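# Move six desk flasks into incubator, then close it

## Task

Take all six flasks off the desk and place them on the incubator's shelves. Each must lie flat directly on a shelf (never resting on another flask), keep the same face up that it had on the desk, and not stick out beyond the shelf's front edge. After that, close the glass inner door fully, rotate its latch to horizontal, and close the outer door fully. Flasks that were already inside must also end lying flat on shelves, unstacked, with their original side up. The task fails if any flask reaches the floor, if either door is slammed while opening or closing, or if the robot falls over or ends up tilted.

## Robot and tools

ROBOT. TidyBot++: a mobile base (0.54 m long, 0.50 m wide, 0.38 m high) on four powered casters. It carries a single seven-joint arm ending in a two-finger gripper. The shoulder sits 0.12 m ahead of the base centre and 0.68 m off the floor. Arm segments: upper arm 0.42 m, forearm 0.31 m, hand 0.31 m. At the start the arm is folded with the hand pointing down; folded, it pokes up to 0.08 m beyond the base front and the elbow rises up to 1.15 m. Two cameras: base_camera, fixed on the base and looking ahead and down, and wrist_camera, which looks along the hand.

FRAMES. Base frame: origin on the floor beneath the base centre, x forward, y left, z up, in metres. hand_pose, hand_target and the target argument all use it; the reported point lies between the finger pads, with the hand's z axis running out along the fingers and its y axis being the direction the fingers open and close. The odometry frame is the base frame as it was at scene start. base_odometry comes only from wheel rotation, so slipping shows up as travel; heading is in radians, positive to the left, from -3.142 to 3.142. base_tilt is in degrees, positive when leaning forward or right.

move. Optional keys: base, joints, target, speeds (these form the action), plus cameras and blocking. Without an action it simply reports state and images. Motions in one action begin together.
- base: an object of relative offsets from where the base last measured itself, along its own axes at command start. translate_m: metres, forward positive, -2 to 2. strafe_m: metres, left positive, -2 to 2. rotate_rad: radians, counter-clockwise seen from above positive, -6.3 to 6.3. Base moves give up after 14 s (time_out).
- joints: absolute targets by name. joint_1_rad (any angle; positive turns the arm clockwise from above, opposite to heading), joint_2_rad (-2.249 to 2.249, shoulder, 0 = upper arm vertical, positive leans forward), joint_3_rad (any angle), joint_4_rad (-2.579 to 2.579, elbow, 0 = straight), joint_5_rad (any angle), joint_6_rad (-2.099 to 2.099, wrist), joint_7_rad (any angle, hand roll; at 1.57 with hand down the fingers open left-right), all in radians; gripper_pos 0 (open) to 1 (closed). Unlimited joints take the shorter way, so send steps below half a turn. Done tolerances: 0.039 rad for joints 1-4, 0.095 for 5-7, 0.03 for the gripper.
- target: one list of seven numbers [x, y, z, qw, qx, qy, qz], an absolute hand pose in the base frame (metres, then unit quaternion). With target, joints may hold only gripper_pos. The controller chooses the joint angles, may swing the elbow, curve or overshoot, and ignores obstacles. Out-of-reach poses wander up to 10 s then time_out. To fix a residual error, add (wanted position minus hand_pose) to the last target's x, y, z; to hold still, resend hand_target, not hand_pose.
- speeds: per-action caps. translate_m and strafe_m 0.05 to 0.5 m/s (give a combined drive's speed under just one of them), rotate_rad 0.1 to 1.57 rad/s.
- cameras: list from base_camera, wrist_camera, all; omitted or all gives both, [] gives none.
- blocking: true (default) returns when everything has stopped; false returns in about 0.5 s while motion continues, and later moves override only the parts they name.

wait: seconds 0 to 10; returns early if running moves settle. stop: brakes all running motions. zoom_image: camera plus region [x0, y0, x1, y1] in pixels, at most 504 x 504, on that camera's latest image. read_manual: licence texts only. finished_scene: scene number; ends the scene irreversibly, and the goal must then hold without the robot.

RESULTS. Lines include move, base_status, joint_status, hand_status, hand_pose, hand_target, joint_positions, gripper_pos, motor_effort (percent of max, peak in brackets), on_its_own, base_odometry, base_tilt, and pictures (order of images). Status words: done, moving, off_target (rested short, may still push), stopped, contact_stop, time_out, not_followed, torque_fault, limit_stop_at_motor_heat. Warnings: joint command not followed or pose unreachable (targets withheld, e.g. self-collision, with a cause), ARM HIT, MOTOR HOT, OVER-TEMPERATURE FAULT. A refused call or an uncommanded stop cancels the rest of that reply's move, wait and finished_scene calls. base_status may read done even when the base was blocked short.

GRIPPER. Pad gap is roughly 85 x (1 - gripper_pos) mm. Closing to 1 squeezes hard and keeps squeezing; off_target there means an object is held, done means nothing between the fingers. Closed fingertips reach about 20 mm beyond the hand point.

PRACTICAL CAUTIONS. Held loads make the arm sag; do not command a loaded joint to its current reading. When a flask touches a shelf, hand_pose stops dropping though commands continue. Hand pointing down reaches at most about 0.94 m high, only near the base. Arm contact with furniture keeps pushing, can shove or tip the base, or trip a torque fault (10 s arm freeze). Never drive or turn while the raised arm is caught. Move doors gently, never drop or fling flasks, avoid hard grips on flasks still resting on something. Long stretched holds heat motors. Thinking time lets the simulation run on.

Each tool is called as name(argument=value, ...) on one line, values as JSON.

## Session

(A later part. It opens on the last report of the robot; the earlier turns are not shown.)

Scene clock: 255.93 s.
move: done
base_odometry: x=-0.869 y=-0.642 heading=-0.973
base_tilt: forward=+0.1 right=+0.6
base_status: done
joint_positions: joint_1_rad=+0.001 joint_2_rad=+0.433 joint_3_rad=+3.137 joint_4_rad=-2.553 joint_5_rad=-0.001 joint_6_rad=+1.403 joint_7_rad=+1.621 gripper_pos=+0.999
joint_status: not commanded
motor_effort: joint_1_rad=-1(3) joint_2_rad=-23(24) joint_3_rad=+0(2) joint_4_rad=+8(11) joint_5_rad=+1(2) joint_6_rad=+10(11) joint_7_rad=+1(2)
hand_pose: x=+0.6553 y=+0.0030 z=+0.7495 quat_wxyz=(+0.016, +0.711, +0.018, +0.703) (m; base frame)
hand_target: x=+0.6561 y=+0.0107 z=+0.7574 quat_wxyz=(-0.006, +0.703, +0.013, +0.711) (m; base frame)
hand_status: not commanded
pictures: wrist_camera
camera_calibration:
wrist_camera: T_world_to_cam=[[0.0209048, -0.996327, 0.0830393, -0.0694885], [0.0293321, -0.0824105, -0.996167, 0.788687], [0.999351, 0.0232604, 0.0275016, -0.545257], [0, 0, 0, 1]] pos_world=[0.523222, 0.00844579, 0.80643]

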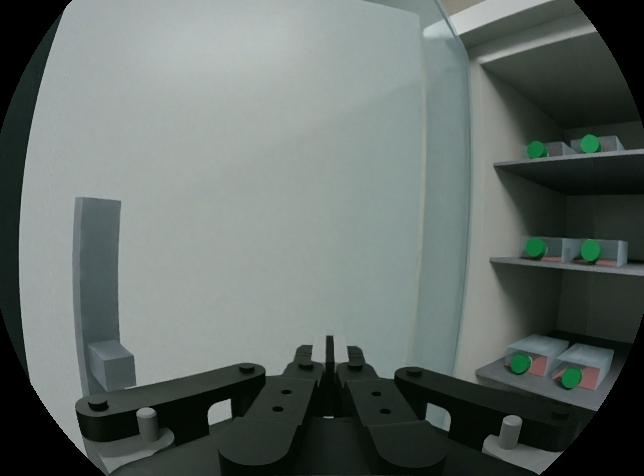

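move(base={"translate_m": 0.06, "strafe_m": 0.08}, speeds={"strafe_m": 0.1}, cameras=["wrist_camera"])

move(base={"translate_m": 0.06, "strafe_m": 0.08}, speeds={"strafe_m": 0.1}, cameras=["wrist_camera"])

Scene clock: 259.43 s.
move: done
base_odometry: x=-0.769 y=-0.646 heading=-0.973
base_tilt: forward=+0.1 right=+0.6
base_status: done
joint_positions: joint_1_rad=+0.002 joint_2_rad=+0.433 joint_3_rad=+3.137 joint_4_rad=-2.554 joint_5_rad=-0.001 joint_6_rad=+1.403 joint_7_rad=+1.621 gripper_pos=+0.999
joint_status: not commanded
motor_effort: joint_1_rad=-1(4) joint_2_rad=-23(23) joint_3_rad=+1(3) joint_4_rad=+8(12) joint_5_rad=+1(5) joint_6_rad=+10(10) joint_7_rad=+1(2)
hand_pose: x=+0.6552 y=+0.0019 z=+0.7492 quat_wxyz=(+0.017, +0.711, +0.017, +0.702) (m; base frame)
hand_target: x=+0.6561 y=+0.0107 z=+0.7574 quat_wxyz=(-0.006, +0.703, +0.013, +0.711) (m; base frame)
hand_status: not commanded
pictures: wrist_camera
camera_calibration:
wrist_camera: T_world_to_cam=[[0.0187516, -0.996343, 0.0833635, -0.0694011], [0.0285575, -0.0828104, -0.996156, 0.788824], [0.999416, 0.0210602, 0.0269002, -0.544669], [0, 0, 0, 1]] pos_world=[0.523125, 0.00764639, 0.806229]

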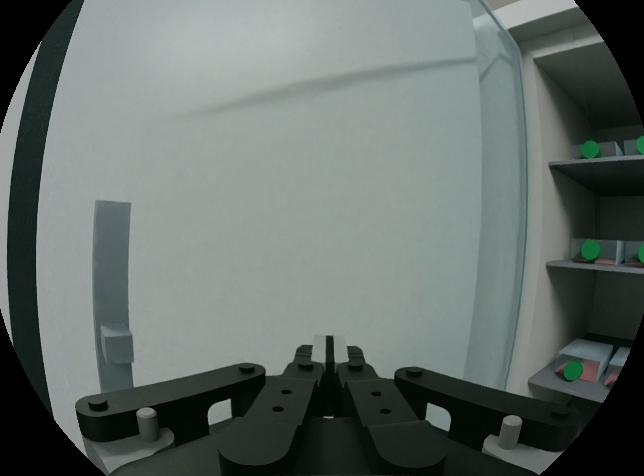

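Scene clock: 261.00 s.
move: done
base_odometry: x=-0.669 y=-0.651 heading=-0.973
base_tilt: forward=+0.1 right=+0.7
base_status: done
joint_positions: joint_1_rad=+0.002 joint_2_rad=+0.433 joint_3_rad=+3.138 joint_4_rad=-2.554 joint_5_rad=-0.001 joint_6_rad=+1.403 joint_7_rad=+1.621 gripper_pos=+0.999
joint_status: not commanded
motor_effort: joint_1_rad=-1(5) joint_2_rad=-22(24) joint_3_rad=+0(3) joint_4_rad=+8(11) joint_5_rad=+1(4) joint_6_rad=+10(10) joint_7_rad=+0(2)
hand_pose: x=+0.6551 y=+0.0016 z=+0.7489 quat_wxyz=(+0.017, +0.712, +0.017, +0.702) (m; base frame)
hand_target: x=+0.6561 y=+0.0107 z=+0.7574 quat_wxyz=(-0.006, +0.703, +0.013, +0.711) (m; base frame)
hand_status: not commanded
pictures: wrist_camera
camera_calibration:
wrist_camera: T_world_to_cam=[[0.018011, -0.996351, 0.0834312, -0.0692506], [0.0277958, -0.0829136, -0.996169, 0.789018], [0.999451, 0.020261, 0.026201, -0.54411], [0, 0, 0, 1]] pos_world=[0.523127, 0.00744658, 0.806029]

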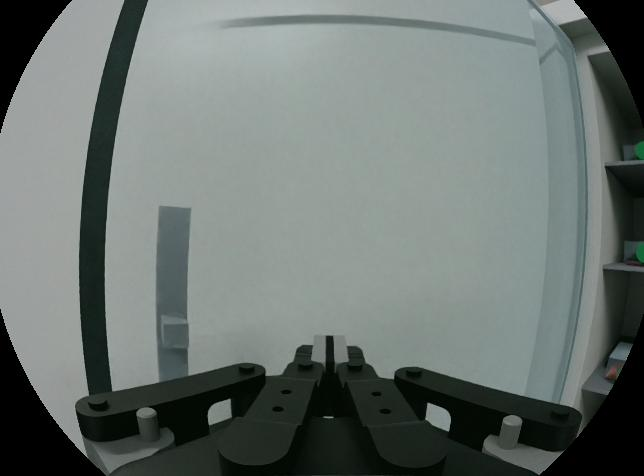

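move(base={"translate_m": 0.067, "strafe_m": 0.043}, speeds={"translate_m": 0.1}, cameras=["wrist_camera"])

Scene clock: 263.47 s.
move: done
base_odometry: x=-0.595 y=-0.682 heading=-0.973
base_tilt: forward=+0.1 right=+0.7
base_status: done
joint_positions: joint_1_rad=+0.002 joint_2_rad=+0.433 joint_3_rad=+3.138 joint_4_rad=-2.554 joint_5_rad=-0.001 joint_6_rad=+1.403 joint_7_rad=+1.621 gripper_pos=+0.999
joint_status: not commanded
motor_effort: joint_1_rad=+0(2) joint_2_rad=-22(24) joint_3_rad=+0(1) joint_4_rad=+8(13) joint_5_rad=+1(3) joint_6_rad=+10(11) joint_7_rad=+1(1)
hand_pose: x=+0.6552 y=+0.0014 z=+0.7489 quat_wxyz=(+0.017, +0.712, +0.017, +0.702) (m; base frame)
hand_target: x=+0.6561 y=+0.0107 z=+0.7574 quat_wxyz=(-0.006, +0.703, +0.013, +0.711) (m; base frame)
hand_status: not commanded
pictures: wrist_camera
camera_calibration:
wrist_camera: T_world_to_cam=[[0.0176844, -0.996349, 0.0835279, -0.0692572], [0.0280713, -0.0830132, -0.996153, 0.788853], [0.999449, 0.0199611, 0.0265008, -0.544346], [0, 0, 0, 1]] pos_world=[0.523127, 0.00734669, 0.806029]

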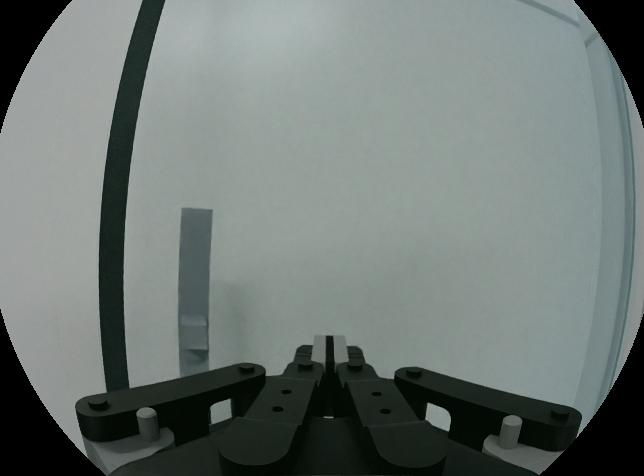

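move(base={"translate_m": -0.6}, cameras=[])

move(base={"rotate_rad": -1.0}, cameras=[])

move(base={"strafe_m": 0.72, "translate_m": 0.1})

Scene clock: 267.57 s.
move: done
base_odometry: x=-0.933 y=-0.186 heading=-0.973
base_tilt: forward=+0.1 right=+0.7
base_status: done
joint_positions: joint_1_rad=+0.002 joint_2_rad=+0.434 joint_3_rad=+3.138 joint_4_rad=-2.553 joint_5_rad=-0.001 joint_6_rad=+1.403 joint_7_rad=+1.621 gripper_pos=+0.999
joint_status: not commanded
motor_effort: joint_1_rad=+0(2) joint_2_rad=-22(24) joint_3_rad=+0(1) joint_4_rad=+8(10) joint_5_rad=+1(1) joint_6_rad=+10(10) joint_7_rad=+1(2)
hand_pose: x=+0.6555 y=+0.0014 z=+0.7489 quat_wxyz=(+0.017, +0.712, +0.017, +0.702) (m; base frame)
hand_target: x=+0.6561 y=+0.0107 z=+0.7574 quat_wxyz=(-0.006, +0.703, +0.013, +0.711) (m; base frame)
hand_status: not commanded
pictures: none
No camera images: "cameras" was empty.

Scene clock: 269.47 s.
move: done
base_odometry: x=-0.933 y=-0.186 heading=-1.973
base_tilt: forward=+0.1 right=+0.7
base_status: done
joint_positions: joint_1_rad=+0.006 joint_2_rad=+0.434 joint_3_rad=+3.138 joint_4_rad=-2.553 joint_5_rad=-0.001 joint_6_rad=+1.403 joint_7_rad=+1.621 gripper_pos=+0.999
joint_status: not commanded
motor_effort: joint_1_rad=+0(3) joint_2_rad=-22(24) joint_3_rad=+0(2) joint_4_rad=+8(8) joint_5_rad=+1(2) joint_6_rad=+10(10) joint_7_rad=+0(1)
hand_pose: x=+0.6555 y=-0.0010 z=+0.7489 quat_wxyz=(+0.019, +0.712, +0.015, +0.702) (m; base frame)
hand_target: x=+0.6561 y=+0.0107 z=+0.7574 quat_wxyz=(-0.006, +0.703, +0.013, +0.711) (m; base frame)
hand_status: not commanded
pictures: none
No camera images: "cameras" was empty.

Scene clock: 272.10 s.
move: done
base_odometry: x=-0.309 y=-0.559 heading=-1.973
base_tilt: forward=+0.1 right=+0.7
base_status: done
joint_positions: joint_1_rad=+0.002 joint_2_rad=+0.434 joint_3_rad=+3.138 joint_4_rad=-2.553 joint_5_rad=-0.001 joint_6_rad=+1.403 joint_7_rad=+1.621 gripper_pos=+0.999
joint_status: not commanded
motor_effort: joint_1_rad=-1(3) joint_2_rad=-22(23) joint_3_rad=+1(2) joint_4_rad=+8(9) joint_5_rad=+1(2) joint_6_rad=+10(10) joint_7_rad=+1(1)
hand_pose: x=+0.6555 y=+0.0014 z=+0.7489 quat_wxyz=(+0.017, +0.712, +0.017, +0.702) (m; base frame)
hand_target: x=+0.6561 y=+0.0107 z=+0.7574 quat_wxyz=(-0.006, +0.703, +0.013, +0.711) (m; base frame)
hand_status: not commanded
pictures: base_camera, wrist_camera
camera_calibration:
wrist_camera: T_world_to_cam=[[0.0175737, -0.996342, 0.0836263, -0.0692839], [0.0281643, -0.0831127, -0.996142, 0.788788], [0.999449, 0.0198612, 0.0266006, -0.544726], [0, 0, 0, 1]] pos_world=[0.523427, 0.00734677, 0.806029]

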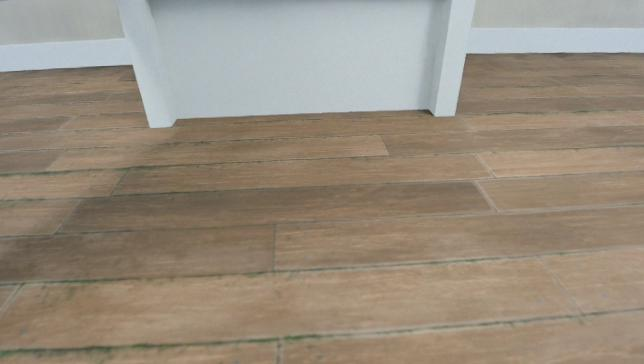

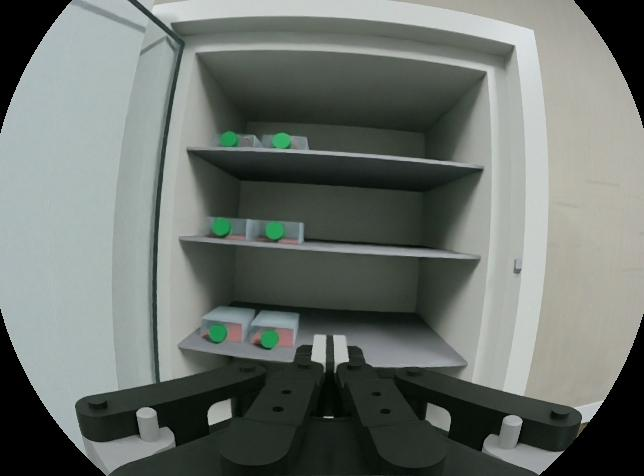

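zoom_image(camera="wrist_camera", region=[190, 110, 330, 260])

zoom_image(camera="wrist_camera", region=[180, 280, 330, 370])

Scaled by 3.360.

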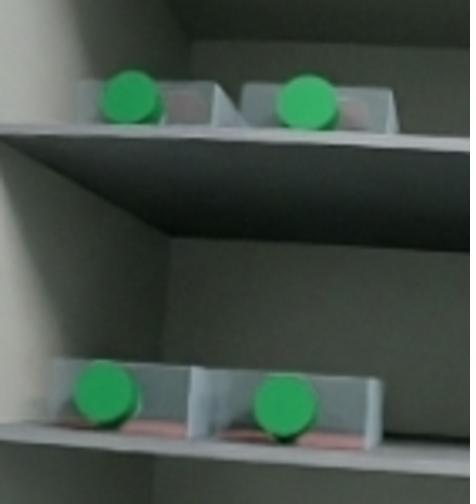

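Scaled by 3.360.

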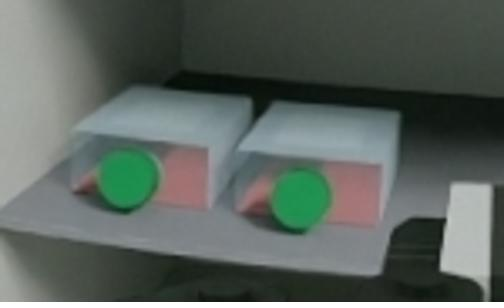

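move(base={"translate_m": -0.95}, cameras=[])

move(base={"rotate_rad": 1.571}, joints={"joint_2_rad": -0.1, "joint_4_rad": -1.6, "joint_6_rad": -0.6, "joint_7_rad": 1.57, "gripper_pos": 0.0})

Scene clock: 298.03 s.
move: done
base_odometry: x=+0.063 y=+0.315 heading=-1.973
base_tilt: forward=+0.1 right=+0.7
base_status: done
joint_positions: joint_1_rad=+0.002 joint_2_rad=+0.435 joint_3_rad=+3.138 joint_4_rad=-2.553 joint_5_rad=-0.001 joint_6_rad=+1.403 joint_7_rad=+1.621 gripper_pos=+0.999
joint_status: not commanded
motor_effort: joint_1_rad=-1(1) joint_2_rad=-22(25) joint_3_rad=+0(1) joint_4_rad=+8(9) joint_5_rad=+1(1) joint_6_rad=+10(11) joint_7_rad=+0(2)
hand_pose: x=+0.6557 y=+0.0014 z=+0.7484 quat_wxyz=(+0.017, +0.712, +0.017, +0.702) (m; base frame)
hand_target: x=+0.6561 y=+0.0107 z=+0.7574 quat_wxyz=(-0.006, +0.703, +0.013, +0.711) (m; base frame)
hand_status: not commanded
pictures: none
No camera images: "cameras" was empty.

Scene clock: 300.97 s.
move: done
base_odometry: x=+0.063 y=+0.315 heading=-0.403
base_tilt: forward=+0.1 right=+0.7
base_status: done
joint_positions: joint_1_rad=-0.008 joint_2_rad=-0.089 joint_3_rad=+3.129 joint_4_rad=-1.606 joint_5_rad=-0.001 joint_6_rad=-0.532 joint_7_rad=+1.621 gripper_pos=+0.000
joint_status: all done
motor_effort: joint_1_rad=+0(3) joint_2_rad=-17(28) joint_3_rad=+1(3) joint_4_rad=+22(22) joint_5_rad=+1(2) joint_6_rad=+9(11) joint_7_rad=+0(3)
hand_pose: x=+0.6715 y=+0.0129 z=+0.9746 quat_wxyz=(+0.008, +0.854, +0.030, +0.519) (m; base frame)
hand_target: x=+0.6592 y=+0.0018 z=+0.9656 quat_wxyz=(+0.007, +0.867, +0.007, +0.498) (m; base frame)
hand_status: not commanded
pictures: base_camera, wrist_camera
camera_calibration:
wrist_camera: T_world_to_cam=[[0.0741194, -0.994944, 0.0677721, -0.0995729], [-0.41976, -0.0927716, -0.902882, 1.22409], [0.904604, 0.0384731, -0.424513, -0.0638887], [0, 0, 0, 1]] pos_world=[0.578999, 0.0169497, 1.08484]

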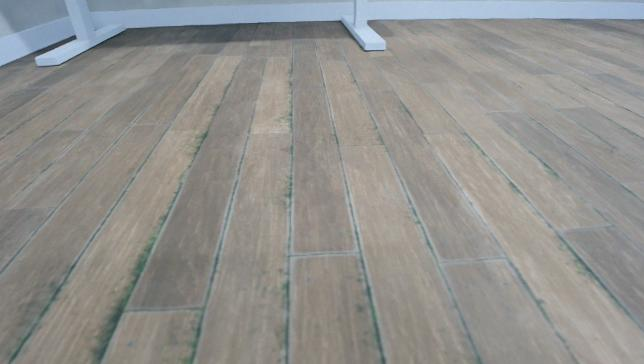

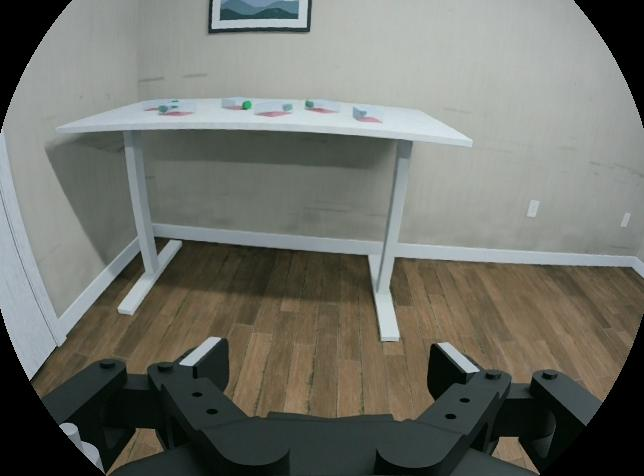

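zoom_image(camera="wrist_camera", region=[120, 80, 400, 150])

Scaled by 1.800.

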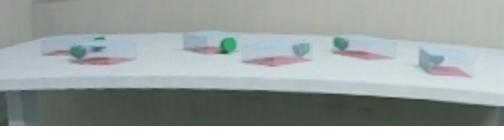

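move(base={"translate_m": 0.65, "strafe_m": 0.38, "rotate_rad": 0.029}, joints={"joint_2_rad": -0.15, "joint_4_rad": -1.35, "joint_6_rad": -0.95})

zoom_image(camera="wrist_camera", region=[60, 30, 340, 230])

zoom_image(camera="wrist_camera", region=[300, 30, 580, 230])

Scene clock: 311.13 s.
move: done
base_odometry: x=+0.810 y=+0.410 heading=-0.373
base_tilt: forward=+0.1 right=+0.7
base_status: done
joint_positions: joint_1_rad=-0.003 joint_2_rad=-0.144 joint_3_rad=+3.133 joint_4_rad=-1.353 joint_5_rad=-0.001 joint_6_rad=-0.886 joint_7_rad=+1.621 gripper_pos=+0.000
joint_status: all done
motor_effort: joint_1_rad=-1(3) joint_2_rad=-14(18) joint_3_rad=+1(3) joint_4_rad=+21(23) joint_5_rad=+1(1) joint_6_rad=+9(10) joint_7_rad=+0(2)
hand_pose: x=+0.6221 y=+0.0080 z=+1.0536 quat_wxyz=(+0.009, +0.866, +0.027, +0.500) (m; base frame)
hand_target: x=+0.6096 y=+0.0001 z=+1.0414 quat_wxyz=(+0.009, +0.880, +0.004, +0.476) (m; base frame)
hand_status: not commanded
pictures: base_camera, wrist_camera
camera_calibration:
wrist_camera: T_world_to_cam=[[0.0692325, -0.995446, 0.0655251, -0.100766], [-0.461405, -0.0901869, -0.882594, 1.27875], [0.884484, 0.0308705, -0.465548, 0.0702742], [0, 0, 0, 1]] pos_world=[0.534839, 0.0128494, 1.16793]

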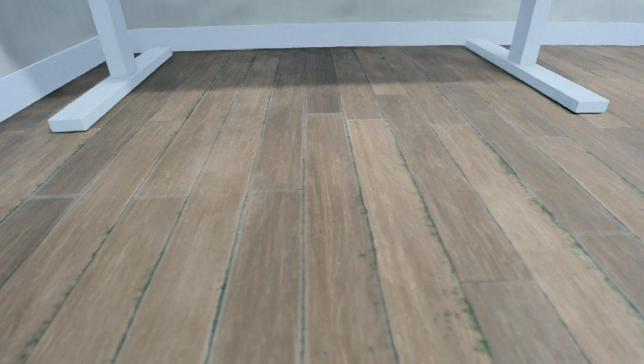

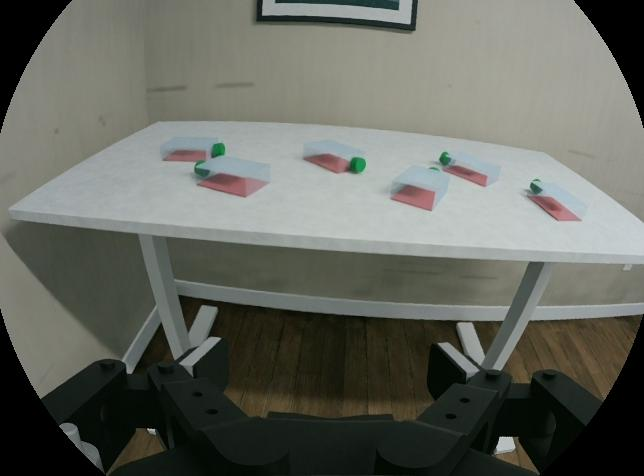

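Scaled by 1.800.

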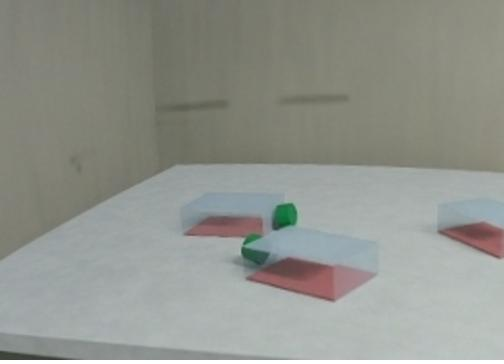

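Scaled by 1.800.

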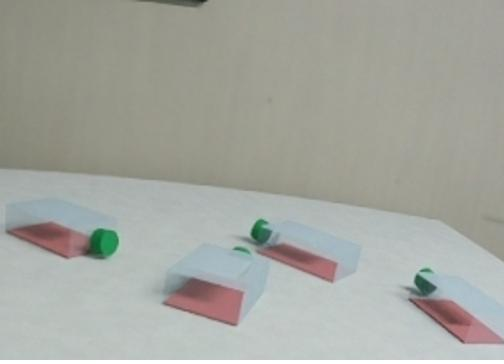

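move(base={"translate_m": 0.42, "strafe_m": 0.0}, joints={"joint_2_rad": -0.15, "joint_4_rad": -1.35, "joint_6_rad": -1.2, "joint_1_rad": 0.0, "joint_7_rad": 1.57}, speeds={"translate_m": 0.3})

zoom_image(camera="wrist_camera", region=[320, 60, 600, 260])

zoom_image(camera="wrist_camera", region=[80, 60, 360, 260])

Scene clock: 343.37 s.
move: done
base_odometry: x=+1.201 y=+0.257 heading=-0.373
base_tilt: forward=+0.1 right=+0.7
base_status: done
joint_positions: joint_1_rad=-0.003 joint_2_rad=-0.143 joint_3_rad=+3.133 joint_4_rad=-1.350 joint_5_rad=-0.001 joint_6_rad=-1.153 joint_7_rad=+1.621 gripper_pos=+0.000
joint_status: all done
motor_effort: joint_1_rad=+0(2) joint_2_rad=-13(16) joint_3_rad=+1(2) joint_4_rad=+20(22) joint_5_rad=+1(1) joint_6_rad=+8(10) joint_7_rad=+1(2)
hand_pose: x=+0.5720 y=+0.0074 z=+0.9890 quat_wxyz=(+0.007, +0.924, +0.029, +0.381) (m; base frame)
hand_target: x=+0.5593 y=-0.0011 z=+0.9823 quat_wxyz=(+0.009, +0.932, +0.003, +0.362) (m; base frame)
hand_status: not commanded
pictures: base_camera, wrist_camera
camera_calibration:
wrist_camera: T_world_to_cam=[[0.0844511, -0.995261, 0.0482013, -0.0852189], [-0.676622, -0.0927904, -0.730461, 1.17116], [0.731472, 0.0290742, -0.681252, 0.385429], [0, 0, 0, 1]] pos_world=[0.517699, 0.0126514, 1.12217]

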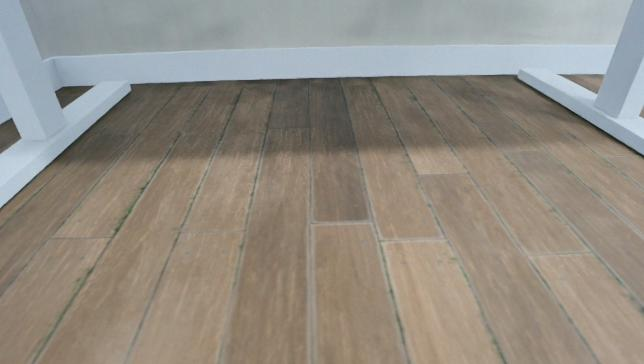

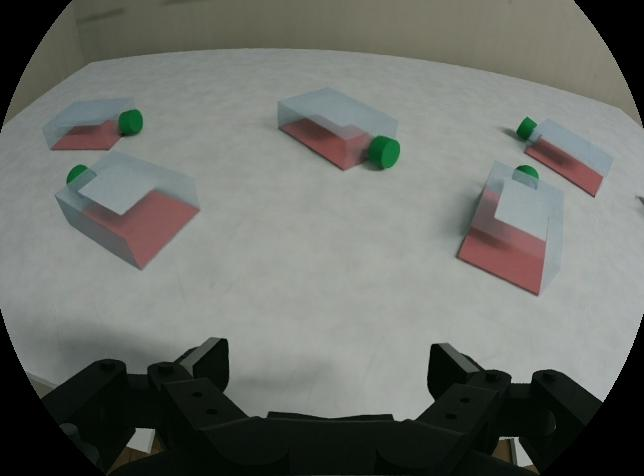

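Scaled by 1.800.

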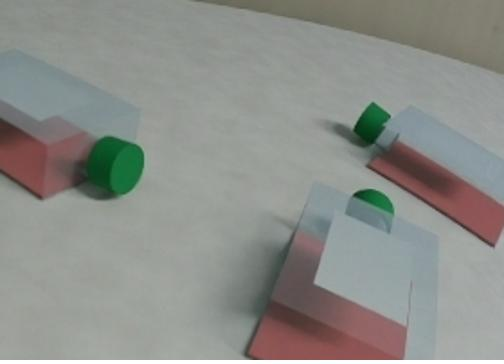

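Scaled by 1.800.

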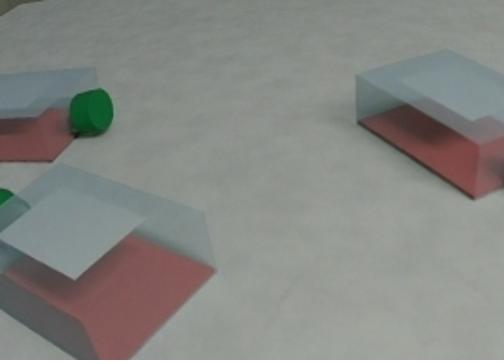

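move()

Scene clock: 361.67 s.
base_odometry: x=+1.201 y=+0.257 heading=-0.373
base_tilt: forward=+0.1 right=+0.7
base_status: done
joint_positions: joint_1_rad=-0.003 joint_2_rad=-0.143 joint_3_rad=+3.133 joint_4_rad=-1.350 joint_5_rad=-0.001 joint_6_rad=-1.153 joint_7_rad=+1.621 gripper_pos=+0.000
joint_status: all done
motor_effort: joint_1_rad=+0(2) joint_2_rad=-13(16) joint_3_rad=+0(2) joint_4_rad=+20(22) joint_5_rad=+1(1) joint_6_rad=+8(10) joint_7_rad=+0(2)
hand_pose: x=+0.5720 y=+0.0074 z=+0.9890 quat_wxyz=(+0.007, +0.924, +0.029, +0.381) (m; base frame)
hand_target: x=+0.5593 y=-0.0011 z=+0.9823 quat_wxyz=(+0.009, +0.932, +0.003, +0.362) (m; base frame)
hand_status: not commanded
pictures: base_camera, wrist_camera
camera_calibration:
wrist_camera: T_world_to_cam=[[0.0844511, -0.995261, 0.0482013, -0.0852189], [-0.676622, -0.0927904, -0.730461, 1.17116], [0.731472, 0.0290742, -0.681252, 0.385429], [0, 0, 0, 1]] pos_world=[0.517699, 0.0126514, 1.12217]

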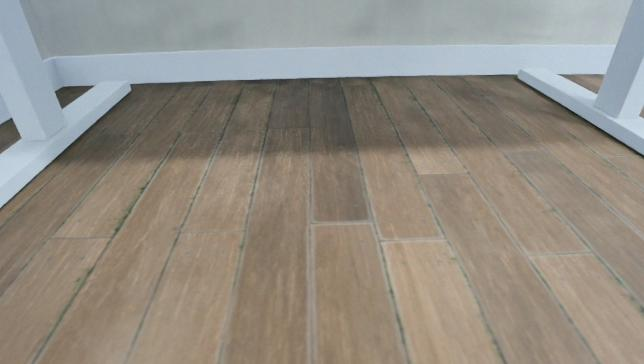

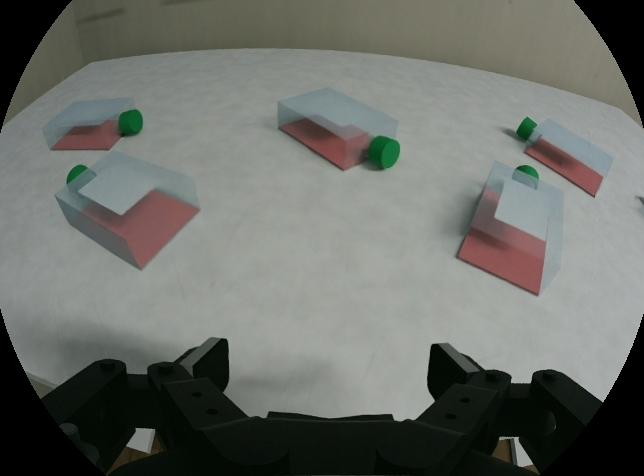

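move(base={"translate_m": 0.13}, joints={"joint_1_rad": 0, "joint_2_rad": 0.057, "joint_3_rad": 3.14, "joint_4_rad": -1.039, "joint_5_rad": 0, "joint_6_rad": -1.65, "joint_7_rad": 1.57, "gripper_pos": 1}, speeds={"translate_m": 0.2})

Scene clock: 381.77 s.
move: done
base_odometry: x=+1.322 y=+0.210 heading=-0.373
base_tilt: forward=+0.1 right=+0.7
base_status: done
joint_positions: joint_1_rad=-0.003 joint_2_rad=+0.067 joint_3_rad=+3.133 joint_4_rad=-1.049 joint_5_rad=-0.001 joint_6_rad=-1.586 joint_7_rad=+1.621 gripper_pos=+0.999
joint_status: all done
motor_effort: joint_1_rad=+0(2) joint_2_rad=-18(23) joint_3_rad=+0(2) joint_4_rad=+18(21) joint_5_rad=+1(1) joint_6_rad=+6(9) joint_7_rad=+1(2)
hand_pose: x=+0.5618 y=+0.0068 z=+0.9581 quat_wxyz=(+0.003, +0.975, +0.030, +0.218) (m; base frame)
hand_target: x=+0.5425 y=+0.0020 z=+0.9584 quat_wxyz=(+0.000, +0.980, +0.000, +0.197) (m; base frame)
hand_status: not commanded
pictures: base_camera, wrist_camera
camera_calibration:
wrist_camera: T_world_to_cam=[[0.0966247, -0.995134, 0.0192844, -0.0626085], [-0.882115, -0.0945929, -0.461439, 0.99941], [0.461018, 0.0275754, -0.886962, 0.720954], [0, 0, 0, 1]] pos_world=[0.555271, 0.0123527, 1.10183]

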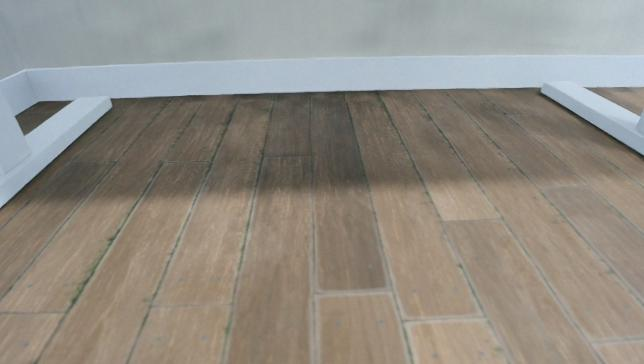

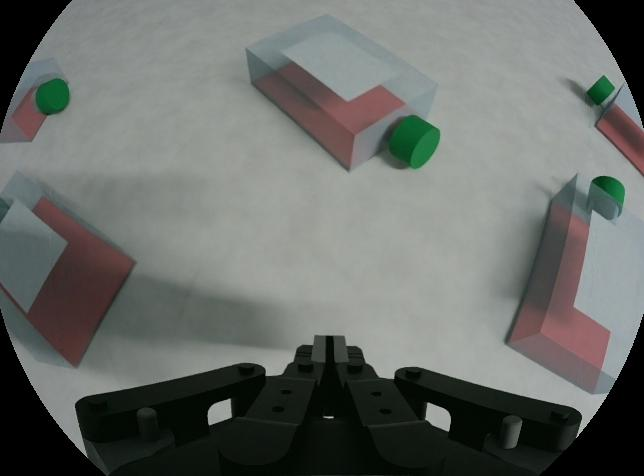

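move(joints={"joint_2_rad": 0.0265, "joint_4_rad": -1.177, "joint_6_rad": -1.555}, cameras=["wrist_camera"])

move(joints={"joint_2_rad": 0.021, "joint_4_rad": -1.2, "joint_6_rad": -1.54}, cameras=[])

move(joints={"joint_2_rad": 0.0165, "joint_4_rad": -1.2225, "joint_6_rad": -1.525}, cameras=["wrist_camera"])

Scene clock: 384.00 s.
move: done
base_odometry: x=+1.322 y=+0.210 heading=-0.373
base_tilt: forward=+0.1 right=+0.7
base_status: not commanded
joint_positions: joint_1_rad=-0.003 joint_2_rad=+0.040 joint_3_rad=+3.133 joint_4_rad=-1.153 joint_5_rad=-0.001 joint_6_rad=-1.582 joint_7_rad=+1.621 gripper_pos=+0.999
joint_status: all done
motor_effort: joint_1_rad=+0(1) joint_2_rad=-17(20) joint_3_rad=+1(1) joint_4_rad=+16(19) joint_5_rad=+1(1) joint_6_rad=+4(5) joint_7_rad=+0(2)
hand_pose: x=+0.5395 y=+0.0066 z=+0.9277 quat_wxyz=(+0.003, +0.983, +0.030, +0.182) (m; base frame)
hand_target: x=+0.5399 y=+0.0020 z=+0.9266 quat_wxyz=(+0.000, +0.982, +0.000, +0.190) (m; base frame)
hand_status: not commanded
pictures: wrist_camera
camera_calibration:
wrist_camera: T_world_to_cam=[[0.0978404, -0.995113, 0.0132935, -0.0551275], [-0.913426, -0.0950954, -0.395739, 0.921656], [0.39507, 0.0265766, -0.918267, 0.76887], [0, 0, 0, 1]] pos_world=[0.543502, 0.0123532, 1.0715]

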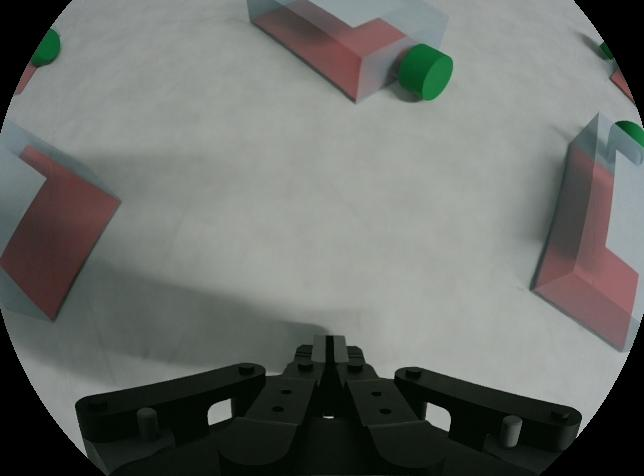

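Scene clock: 384.63 s.
move: done
base_odometry: x=+1.322 y=+0.210 heading=-0.373
base_tilt: forward=+0.1 right=+0.6
base_status: not commanded
joint_positions: joint_1_rad=-0.003 joint_2_rad=+0.028 joint_3_rad=+3.133 joint_4_rad=-1.169 joint_5_rad=-0.001 joint_6_rad=-1.570 joint_7_rad=+1.621 gripper_pos=+0.999
joint_status: all done
motor_effort: joint_1_rad=+0(1) joint_2_rad=-15(17) joint_3_rad=+1(1) joint_4_rad=+15(17) joint_5_rad=+1(1) joint_6_rad=+3(4) joint_7_rad=+1(1)
hand_pose: x=+0.5374 y=+0.0066 z=+0.9276 quat_wxyz=(+0.003, +0.982, +0.030, +0.186) (m; base frame)
hand_target: x=+0.5388 y=+0.0020 z=+0.9212 quat_wxyz=(+0.000, +0.982, +0.000, +0.189) (m; base frame)
hand_status: not commanded
pictures: none
No camera images: "cameras" was empty.

Scene clock: 385.23 s.
move: done
base_odometry: x=+1.322 y=+0.210 heading=-0.373
base_tilt: forward=+0.2 right=+0.7
base_status: not commanded
joint_positions: joint_1_rad=-0.003 joint_2_rad=+0.017 joint_3_rad=+3.133 joint_4_rad=-1.184 joint_5_rad=-0.001 joint_6_rad=-1.554 joint_7_rad=+1.621 gripper_pos=+0.999
joint_status: all done
motor_effort: joint_1_rad=-1(1) joint_2_rad=-14(17) joint_3_rad=+0(1) joint_4_rad=+14(15) joint_5_rad=+1(1) joint_6_rad=+2(3) joint_7_rad=+0(1)
hand_pose: x=+0.5365 y=+0.0066 z=+0.9275 quat_wxyz=(+0.003, +0.981, +0.030, +0.192) (m; base frame)
hand_target: x=+0.5379 y=+0.0020 z=+0.9156 quat_wxyz=(+0.000, +0.982, +0.000, +0.188) (m; base frame)
hand_status: not commanded
pictures: wrist_camera
camera_calibration:
wrist_camera: T_world_to_cam=[[0.0974741, -0.995123, 0.0151089, -0.0563045], [-0.905739, -0.0949901, -0.413055, 0.930692], [0.412476, 0.0265775, -0.910581, 0.753396], [0, 0, 0, 1]] pos_world=[0.537694, 0.0123532, 1.07131]

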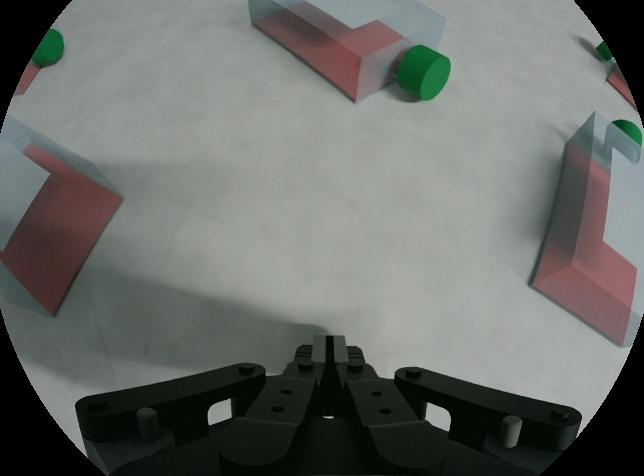

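zoom_image(camera="wrist_camera", region=[500, 100, 644, 370])

Scaled by 1.867.

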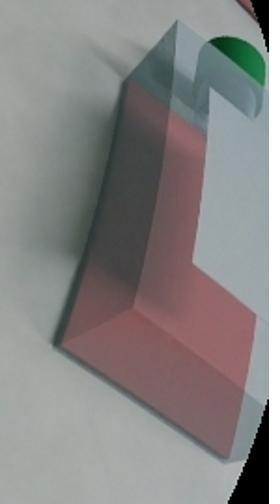

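move(joints={"joint_1_rad": 0, "joint_2_rad": -0.13, "joint_3_rad": 3.14, "joint_4_rad": -1.308, "joint_5_rad": 0, "joint_6_rad": -0.966, "joint_7_rad": 1.57, "gripper_pos": 0.2}, cameras=[])

move(base={"translate_m": 0.18, "strafe_m": -0.53, "rotate_rad": 0.8}, speeds={"translate_m": 0.25, "rotate_rad": 0.5})

Scene clock: 422.53 s.
move: done
base_odometry: x=+1.322 y=+0.210 heading=-0.373
base_tilt: forward=+0.1 right=+0.7
base_status: not commanded
joint_positions: joint_1_rad=-0.003 joint_2_rad=-0.122 joint_3_rad=+3.133 joint_4_rad=-1.293 joint_5_rad=-0.001 joint_6_rad=-1.021 joint_7_rad=+1.621 gripper_pos=+0.200
joint_status: all done
motor_effort: joint_1_rad=+0(1) joint_2_rad=-15(20) joint_3_rad=+1(2) joint_4_rad=+20(22) joint_5_rad=+1(1) joint_6_rad=+9(9) joint_7_rad=+1(2)
hand_pose: x=+0.6103 y=+0.0077 z=+1.0405 quat_wxyz=(+0.009, +0.889, +0.027, +0.457) (m; base frame)
hand_target: x=+0.6164 y=+0.0022 z=+1.0505 quat_wxyz=(+0.000, +0.878, +0.000, +0.478) (m; base frame)
hand_status: not commanded
pictures: none
No camera images: "cameras" was empty.

Scene clock: 425.63 s.
move: done
base_odometry: x=+1.297 y=-0.350 heading=+0.428
base_tilt: forward=+0.1 right=+0.7
base_status: done
joint_positions: joint_1_rad=-0.003 joint_2_rad=-0.122 joint_3_rad=+3.136 joint_4_rad=-1.293 joint_5_rad=-0.001 joint_6_rad=-1.017 joint_7_rad=+1.621 gripper_pos=+0.200
joint_status: not commanded
motor_effort: joint_1_rad=+0(2) joint_2_rad=-14(16) joint_3_rad=+0(3) joint_4_rad=+20(21) joint_5_rad=+1(2) joint_6_rad=+9(9) joint_7_rad=+1(1)
hand_pose: x=+0.6109 y=+0.0060 z=+1.0414 quat_wxyz=(+0.009, +0.888, +0.026, +0.459) (m; base frame)
hand_target: x=+0.6164 y=+0.0022 z=+1.0505 quat_wxyz=(+0.000, +0.878, +0.000, +0.478) (m; base frame)
hand_status: not commanded
pictures: base_camera, wrist_camera
camera_calibration:
wrist_camera: T_world_to_cam=[[0.0718399, -0.995651, 0.0593111, -0.0962162], [-0.542176, -0.0888939, -0.835549, 1.26299], [0.837188, 0.0278687, -0.546204, 0.187503], [0, 0, 0, 1]] pos_world=[0.534702, 0.0112491, 1.16342]

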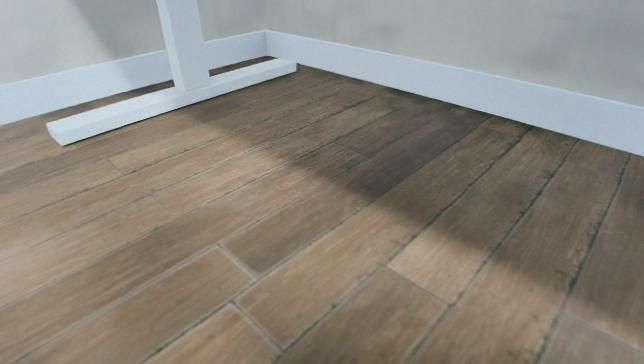

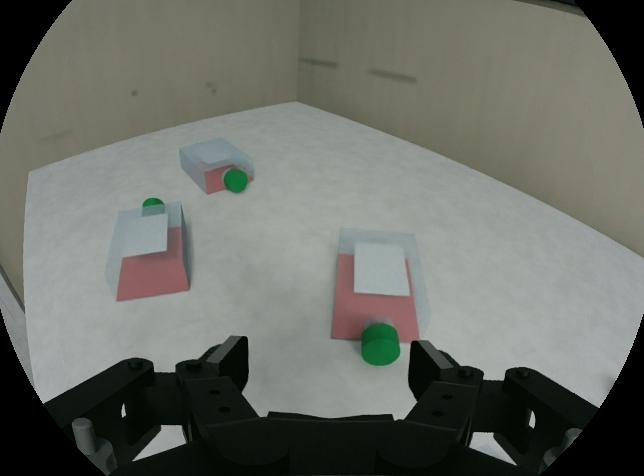

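move(base={"strafe_m": -0.072, "rotate_rad": 0.04}, speeds={"strafe_m": 0.1, "rotate_rad": 0.2}, joints={"joint_2_rad": -0.0446, "joint_4_rad": -1.4684, "joint_6_rad": -0.7})

Scene clock: 431.67 s.
move: done
base_odometry: x=+1.327 y=-0.415 heading=+0.469
base_tilt: forward=+0.1 right=+0.7
base_status: done
joint_positions: joint_1_rad=-0.001 joint_2_rad=-0.037 joint_3_rad=+3.138 joint_4_rad=-1.459 joint_5_rad=-0.001 joint_6_rad=-0.754 joint_7_rad=+1.621 gripper_pos=+0.200
joint_status: all done
motor_effort: joint_1_rad=+0(2) joint_2_rad=-19(22) joint_3_rad=+1(3) joint_4_rad=+21(23) joint_5_rad=+1(2) joint_6_rad=+9(9) joint_7_rad=+1(2)
hand_pose: x=+0.6704 y=+0.0042 z=+0.9720 quat_wxyz=(+0.010, +0.885, +0.024, +0.464) (m; base frame)
hand_target: x=+0.6761 y=+0.0022 z=+0.9847 quat_wxyz=(-0.001, +0.873, +0.000, +0.487) (m; base frame)
hand_status: not commanded
pictures: base_camera, wrist_camera
camera_calibration:
wrist_camera: T_world_to_cam=[[0.0670236, -0.995976, 0.059494, -0.0951371], [-0.531438, -0.0861015, -0.84271, 1.23686], [0.844441, 0.0248641, -0.53507, 0.0841866], [0, 0, 0, 1]] pos_world=[0.592599, 0.00964787, 1.09302]

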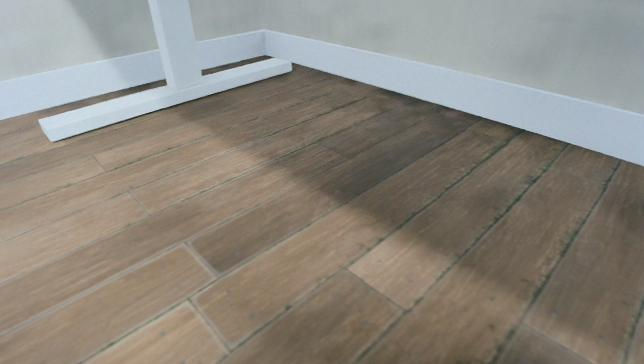

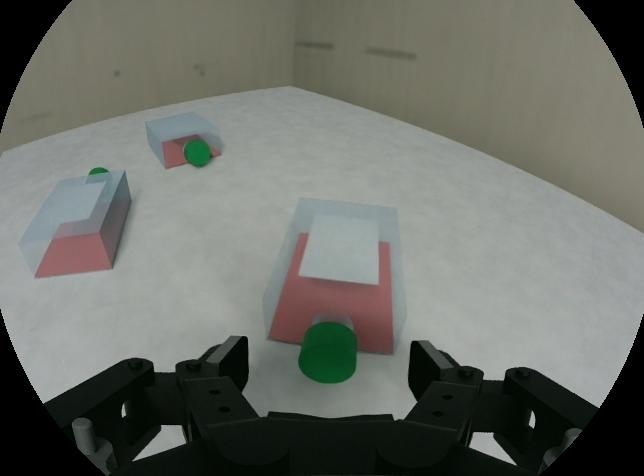

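move(joints={"joint_2_rad": -0.004, "joint_4_rad": -1.5425, "joint_6_rad": -0.5})

Scene clock: 437.23 s.
move: done
base_odometry: x=+1.327 y=-0.415 heading=+0.469
base_tilt: forward=+0.1 right=+0.7
base_status: not commanded
joint_positions: joint_1_rad=-0.001 joint_2_rad=-0.004 joint_3_rad=+3.138 joint_4_rad=-1.527 joint_5_rad=-0.001 joint_6_rad=-0.550 joint_7_rad=+1.621 gripper_pos=+0.200
joint_status: all done
motor_effort: joint_1_rad=+0(1) joint_2_rad=-21(23) joint_3_rad=+1(1) joint_4_rad=+22(23) joint_5_rad=+1(1) joint_6_rad=+9(10) joint_7_rad=+0(1)
hand_pose: x=+0.7041 y=+0.0042 z=+0.9677 quat_wxyz=(+0.011, +0.860, +0.023, +0.509) (m; base frame)
hand_target: x=+0.7094 y=+0.0023 z=+0.9724 quat_wxyz=(-0.001, +0.852, +0.000, +0.524) (m; base frame)
hand_status: not commanded
pictures: base_camera, wrist_camera
camera_calibration:
wrist_camera: T_world_to_cam=[[0.0603612, -0.996034, 0.0653696, -0.098081], [-0.442432, -0.0854016, -0.892726, 1.23689], [0.894768, 0.0249644, -0.445832, -0.0683685], [0, 0, 0, 1]] pos_world=[0.614335, 0.00964741, 1.08014]

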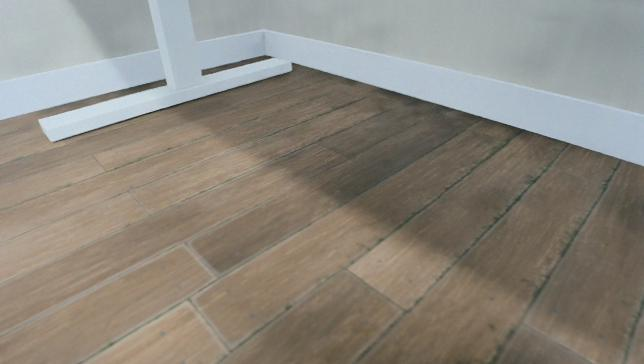

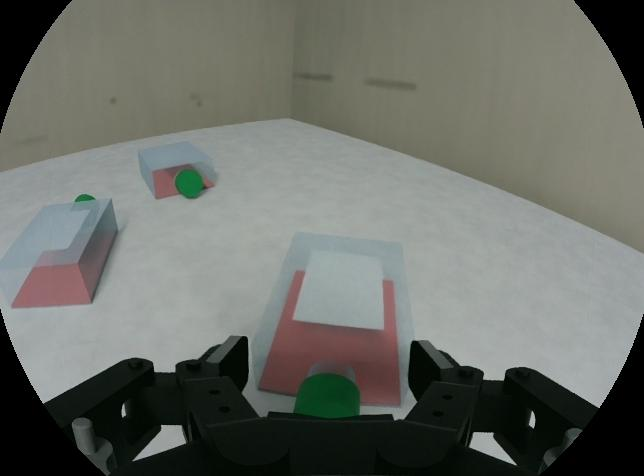

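move(joints={"joint_2_rad": 0.036, "joint_4_rad": -1.58, "joint_6_rad": -0.44}, cameras=["wrist_camera"])

Scene clock: 439.87 s.
move: done
base_odometry: x=+1.327 y=-0.415 heading=+0.469
base_tilt: forward=+0.1 right=+0.7
base_status: not commanded
joint_positions: joint_1_rad=-0.001 joint_2_rad=+0.037 joint_3_rad=+3.138 joint_4_rad=-1.566 joint_5_rad=-0.001 joint_6_rad=-0.486 joint_7_rad=+1.621 gripper_pos=+0.200
joint_status: all done
motor_effort: joint_1_rad=+0(1) joint_2_rad=-21(24) joint_3_rad=+1(1) joint_4_rad=+22(23) joint_5_rad=+1(1) joint_6_rad=+9(10) joint_7_rad=+0(1)
hand_pose: x=+0.7192 y=+0.0042 z=+0.9383 quat_wxyz=(+0.011, +0.864, +0.023, +0.503) (m; base frame)
hand_target: x=+0.7235 y=+0.0023 z=+0.9429 quat_wxyz=(-0.001, +0.856, +0.000, +0.517) (m; base frame)
hand_status: not commanded
pictures: wrist_camera
camera_calibration:
wrist_camera: T_world_to_cam=[[0.0612165, -0.996045, 0.0643985, -0.0967832], [-0.456012, -0.0853019, -0.885876, 1.22069], [0.887866, 0.0248637, -0.459431, -0.0772292], [0, 0, 0, 1]] pos_world=[0.631145, 0.00964736, 1.05213]

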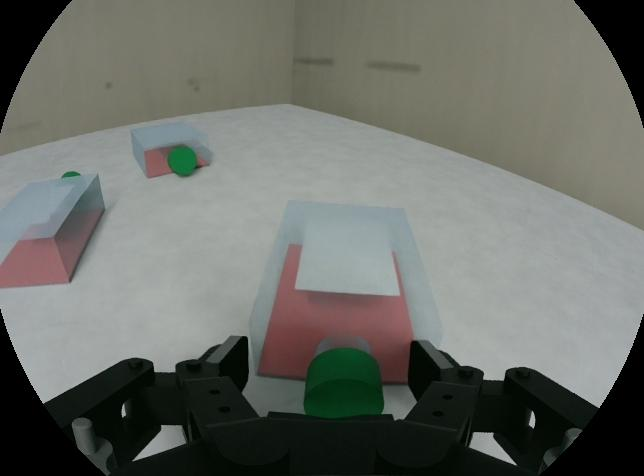

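move(base={"translate_m": -0.008, "strafe_m": -0.006}, joints={"joint_2_rad": 0.047, "joint_4_rad": -1.588, "joint_6_rad": -0.425}, cameras=["wrist_camera"])

Scene clock: 441.60 s.
move: done
base_odometry: x=+1.323 y=-0.424 heading=+0.469
base_tilt: forward=+0.1 right=+0.7
base_status: done
joint_positions: joint_1_rad=-0.001 joint_2_rad=+0.045 joint_3_rad=+3.139 joint_4_rad=-1.574 joint_5_rad=-0.001 joint_6_rad=-0.471 joint_7_rad=+1.621 gripper_pos=+0.200
joint_status: all done
motor_effort: joint_1_rad=-1(3) joint_2_rad=-22(26) joint_3_rad=+0(2) joint_4_rad=+22(23) joint_5_rad=+1(1) joint_6_rad=+9(10) joint_7_rad=+1(1)
hand_pose: x=+0.7222 y=+0.0037 z=+0.9328 quat_wxyz=(+0.011, +0.865, +0.023, +0.502) (m; base frame)
hand_target: x=+0.7272 y=+0.0023 z=+0.9357 quat_wxyz=(-0.001, +0.857, +0.000, +0.515) (m; base frame)
hand_status: not commanded
pictures: wrist_camera
camera_calibration:
wrist_camera: T_world_to_cam=[[0.0605091, -0.996096, 0.0642738, -0.0965434], [-0.457397, -0.0849033, -0.8852, 1.21741], [0.887202, 0.0241641, -0.460749, -0.0807795], [0, 0, 0, 1]] pos_world=[0.634347, 0.00914722, 1.04663]

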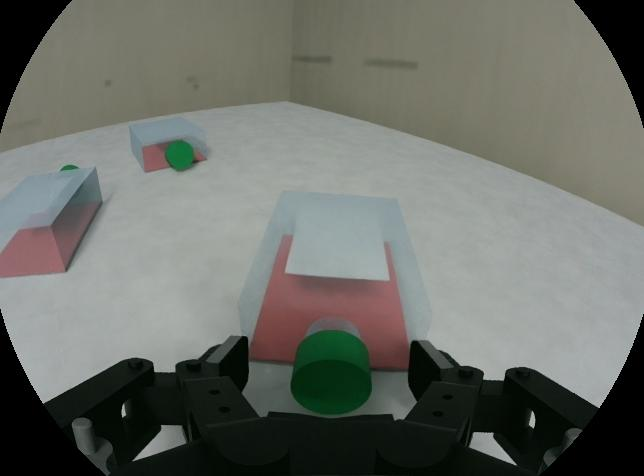

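move(joints={"gripper_pos": 0.52}, cameras=["wrist_camera"])

move(joints={"gripper_pos": 0.7}, cameras=["wrist_camera"])

Scene clock: 443.67 s.
move: done
base_odometry: x=+1.323 y=-0.424 heading=+0.469
base_tilt: forward=+0.1 right=+0.7
base_status: not commanded
joint_positions: joint_1_rad=-0.001 joint_2_rad=+0.045 joint_3_rad=+3.139 joint_4_rad=-1.574 joint_5_rad=-0.001 joint_6_rad=-0.471 joint_7_rad=+1.621 gripper_pos=+0.520
joint_status: all done
motor_effort: joint_1_rad=+0(1) joint_2_rad=-22(23) joint_3_rad=+0(1) joint_4_rad=+22(22) joint_5_rad=+1(1) joint_6_rad=+9(9) joint_7_rad=+1(1)
hand_pose: x=+0.7222 y=+0.0037 z=+0.9328 quat_wxyz=(+0.011, +0.865, +0.023, +0.502) (m; base frame)
hand_target: x=+0.7272 y=+0.0023 z=+0.9357 quat_wxyz=(-0.001, +0.857, +0.000, +0.515) (m; base frame)
hand_status: not commanded
pictures: wrist_camera
camera_calibration:
wrist_camera: T_world_to_cam=[[0.0605091, -0.996096, 0.0642738, -0.0965434], [-0.457397, -0.0849033, -0.8852, 1.21741], [0.887202, 0.0241641, -0.460749, -0.0807795], [0, 0, 0, 1]] pos_world=[0.634347, 0.00914722, 1.04663]

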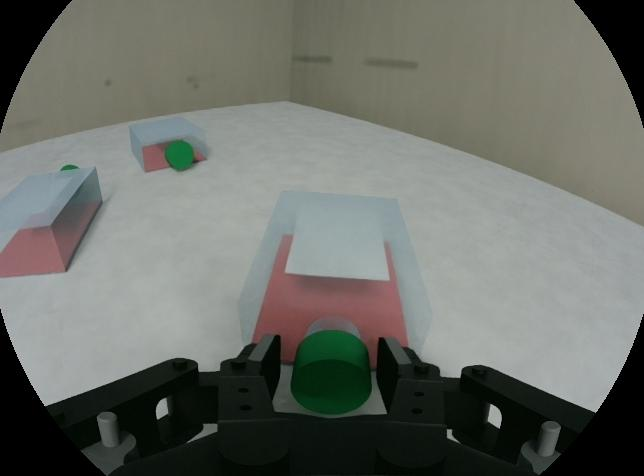

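Scene clock: 444.27 s.
move: done
base_odometry: x=+1.323 y=-0.424 heading=+0.469
base_tilt: forward=+0.1 right=+0.7
base_status: not commanded
joint_positions: joint_1_rad=-0.001 joint_2_rad=+0.045 joint_3_rad=+3.139 joint_4_rad=-1.574 joint_5_rad=-0.001 joint_6_rad=-0.470 joint_7_rad=+1.621 gripper_pos=+0.680
joint_status: all done
motor_effort: joint_1_rad=+0(1) joint_2_rad=-22(22) joint_3_rad=+1(1) joint_4_rad=+22(22) joint_5_rad=+1(1) joint_6_rad=+9(9) joint_7_rad=+1(1)
hand_pose: x=+0.7224 y=+0.0037 z=+0.9330 quat_wxyz=(+0.011, +0.864, +0.023, +0.502) (m; base frame)
hand_target: x=+0.7272 y=+0.0023 z=+0.9357 quat_wxyz=(-0.001, +0.857, +0.000, +0.515) (m; base frame)
hand_status: not commanded
pictures: wrist_camera
camera_calibration:
wrist_camera: T_world_to_cam=[[0.0604523, -0.996096, 0.0643286, -0.0965777], [-0.456605, -0.0849043, -0.885609, 1.21751], [0.887613, 0.0241644, -0.459955, -0.0817791], [0, 0, 0, 1]] pos_world=[0.634347, 0.00914722, 1.04683]

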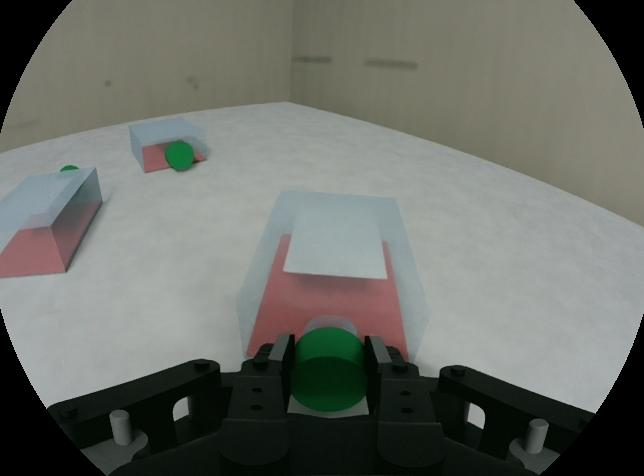

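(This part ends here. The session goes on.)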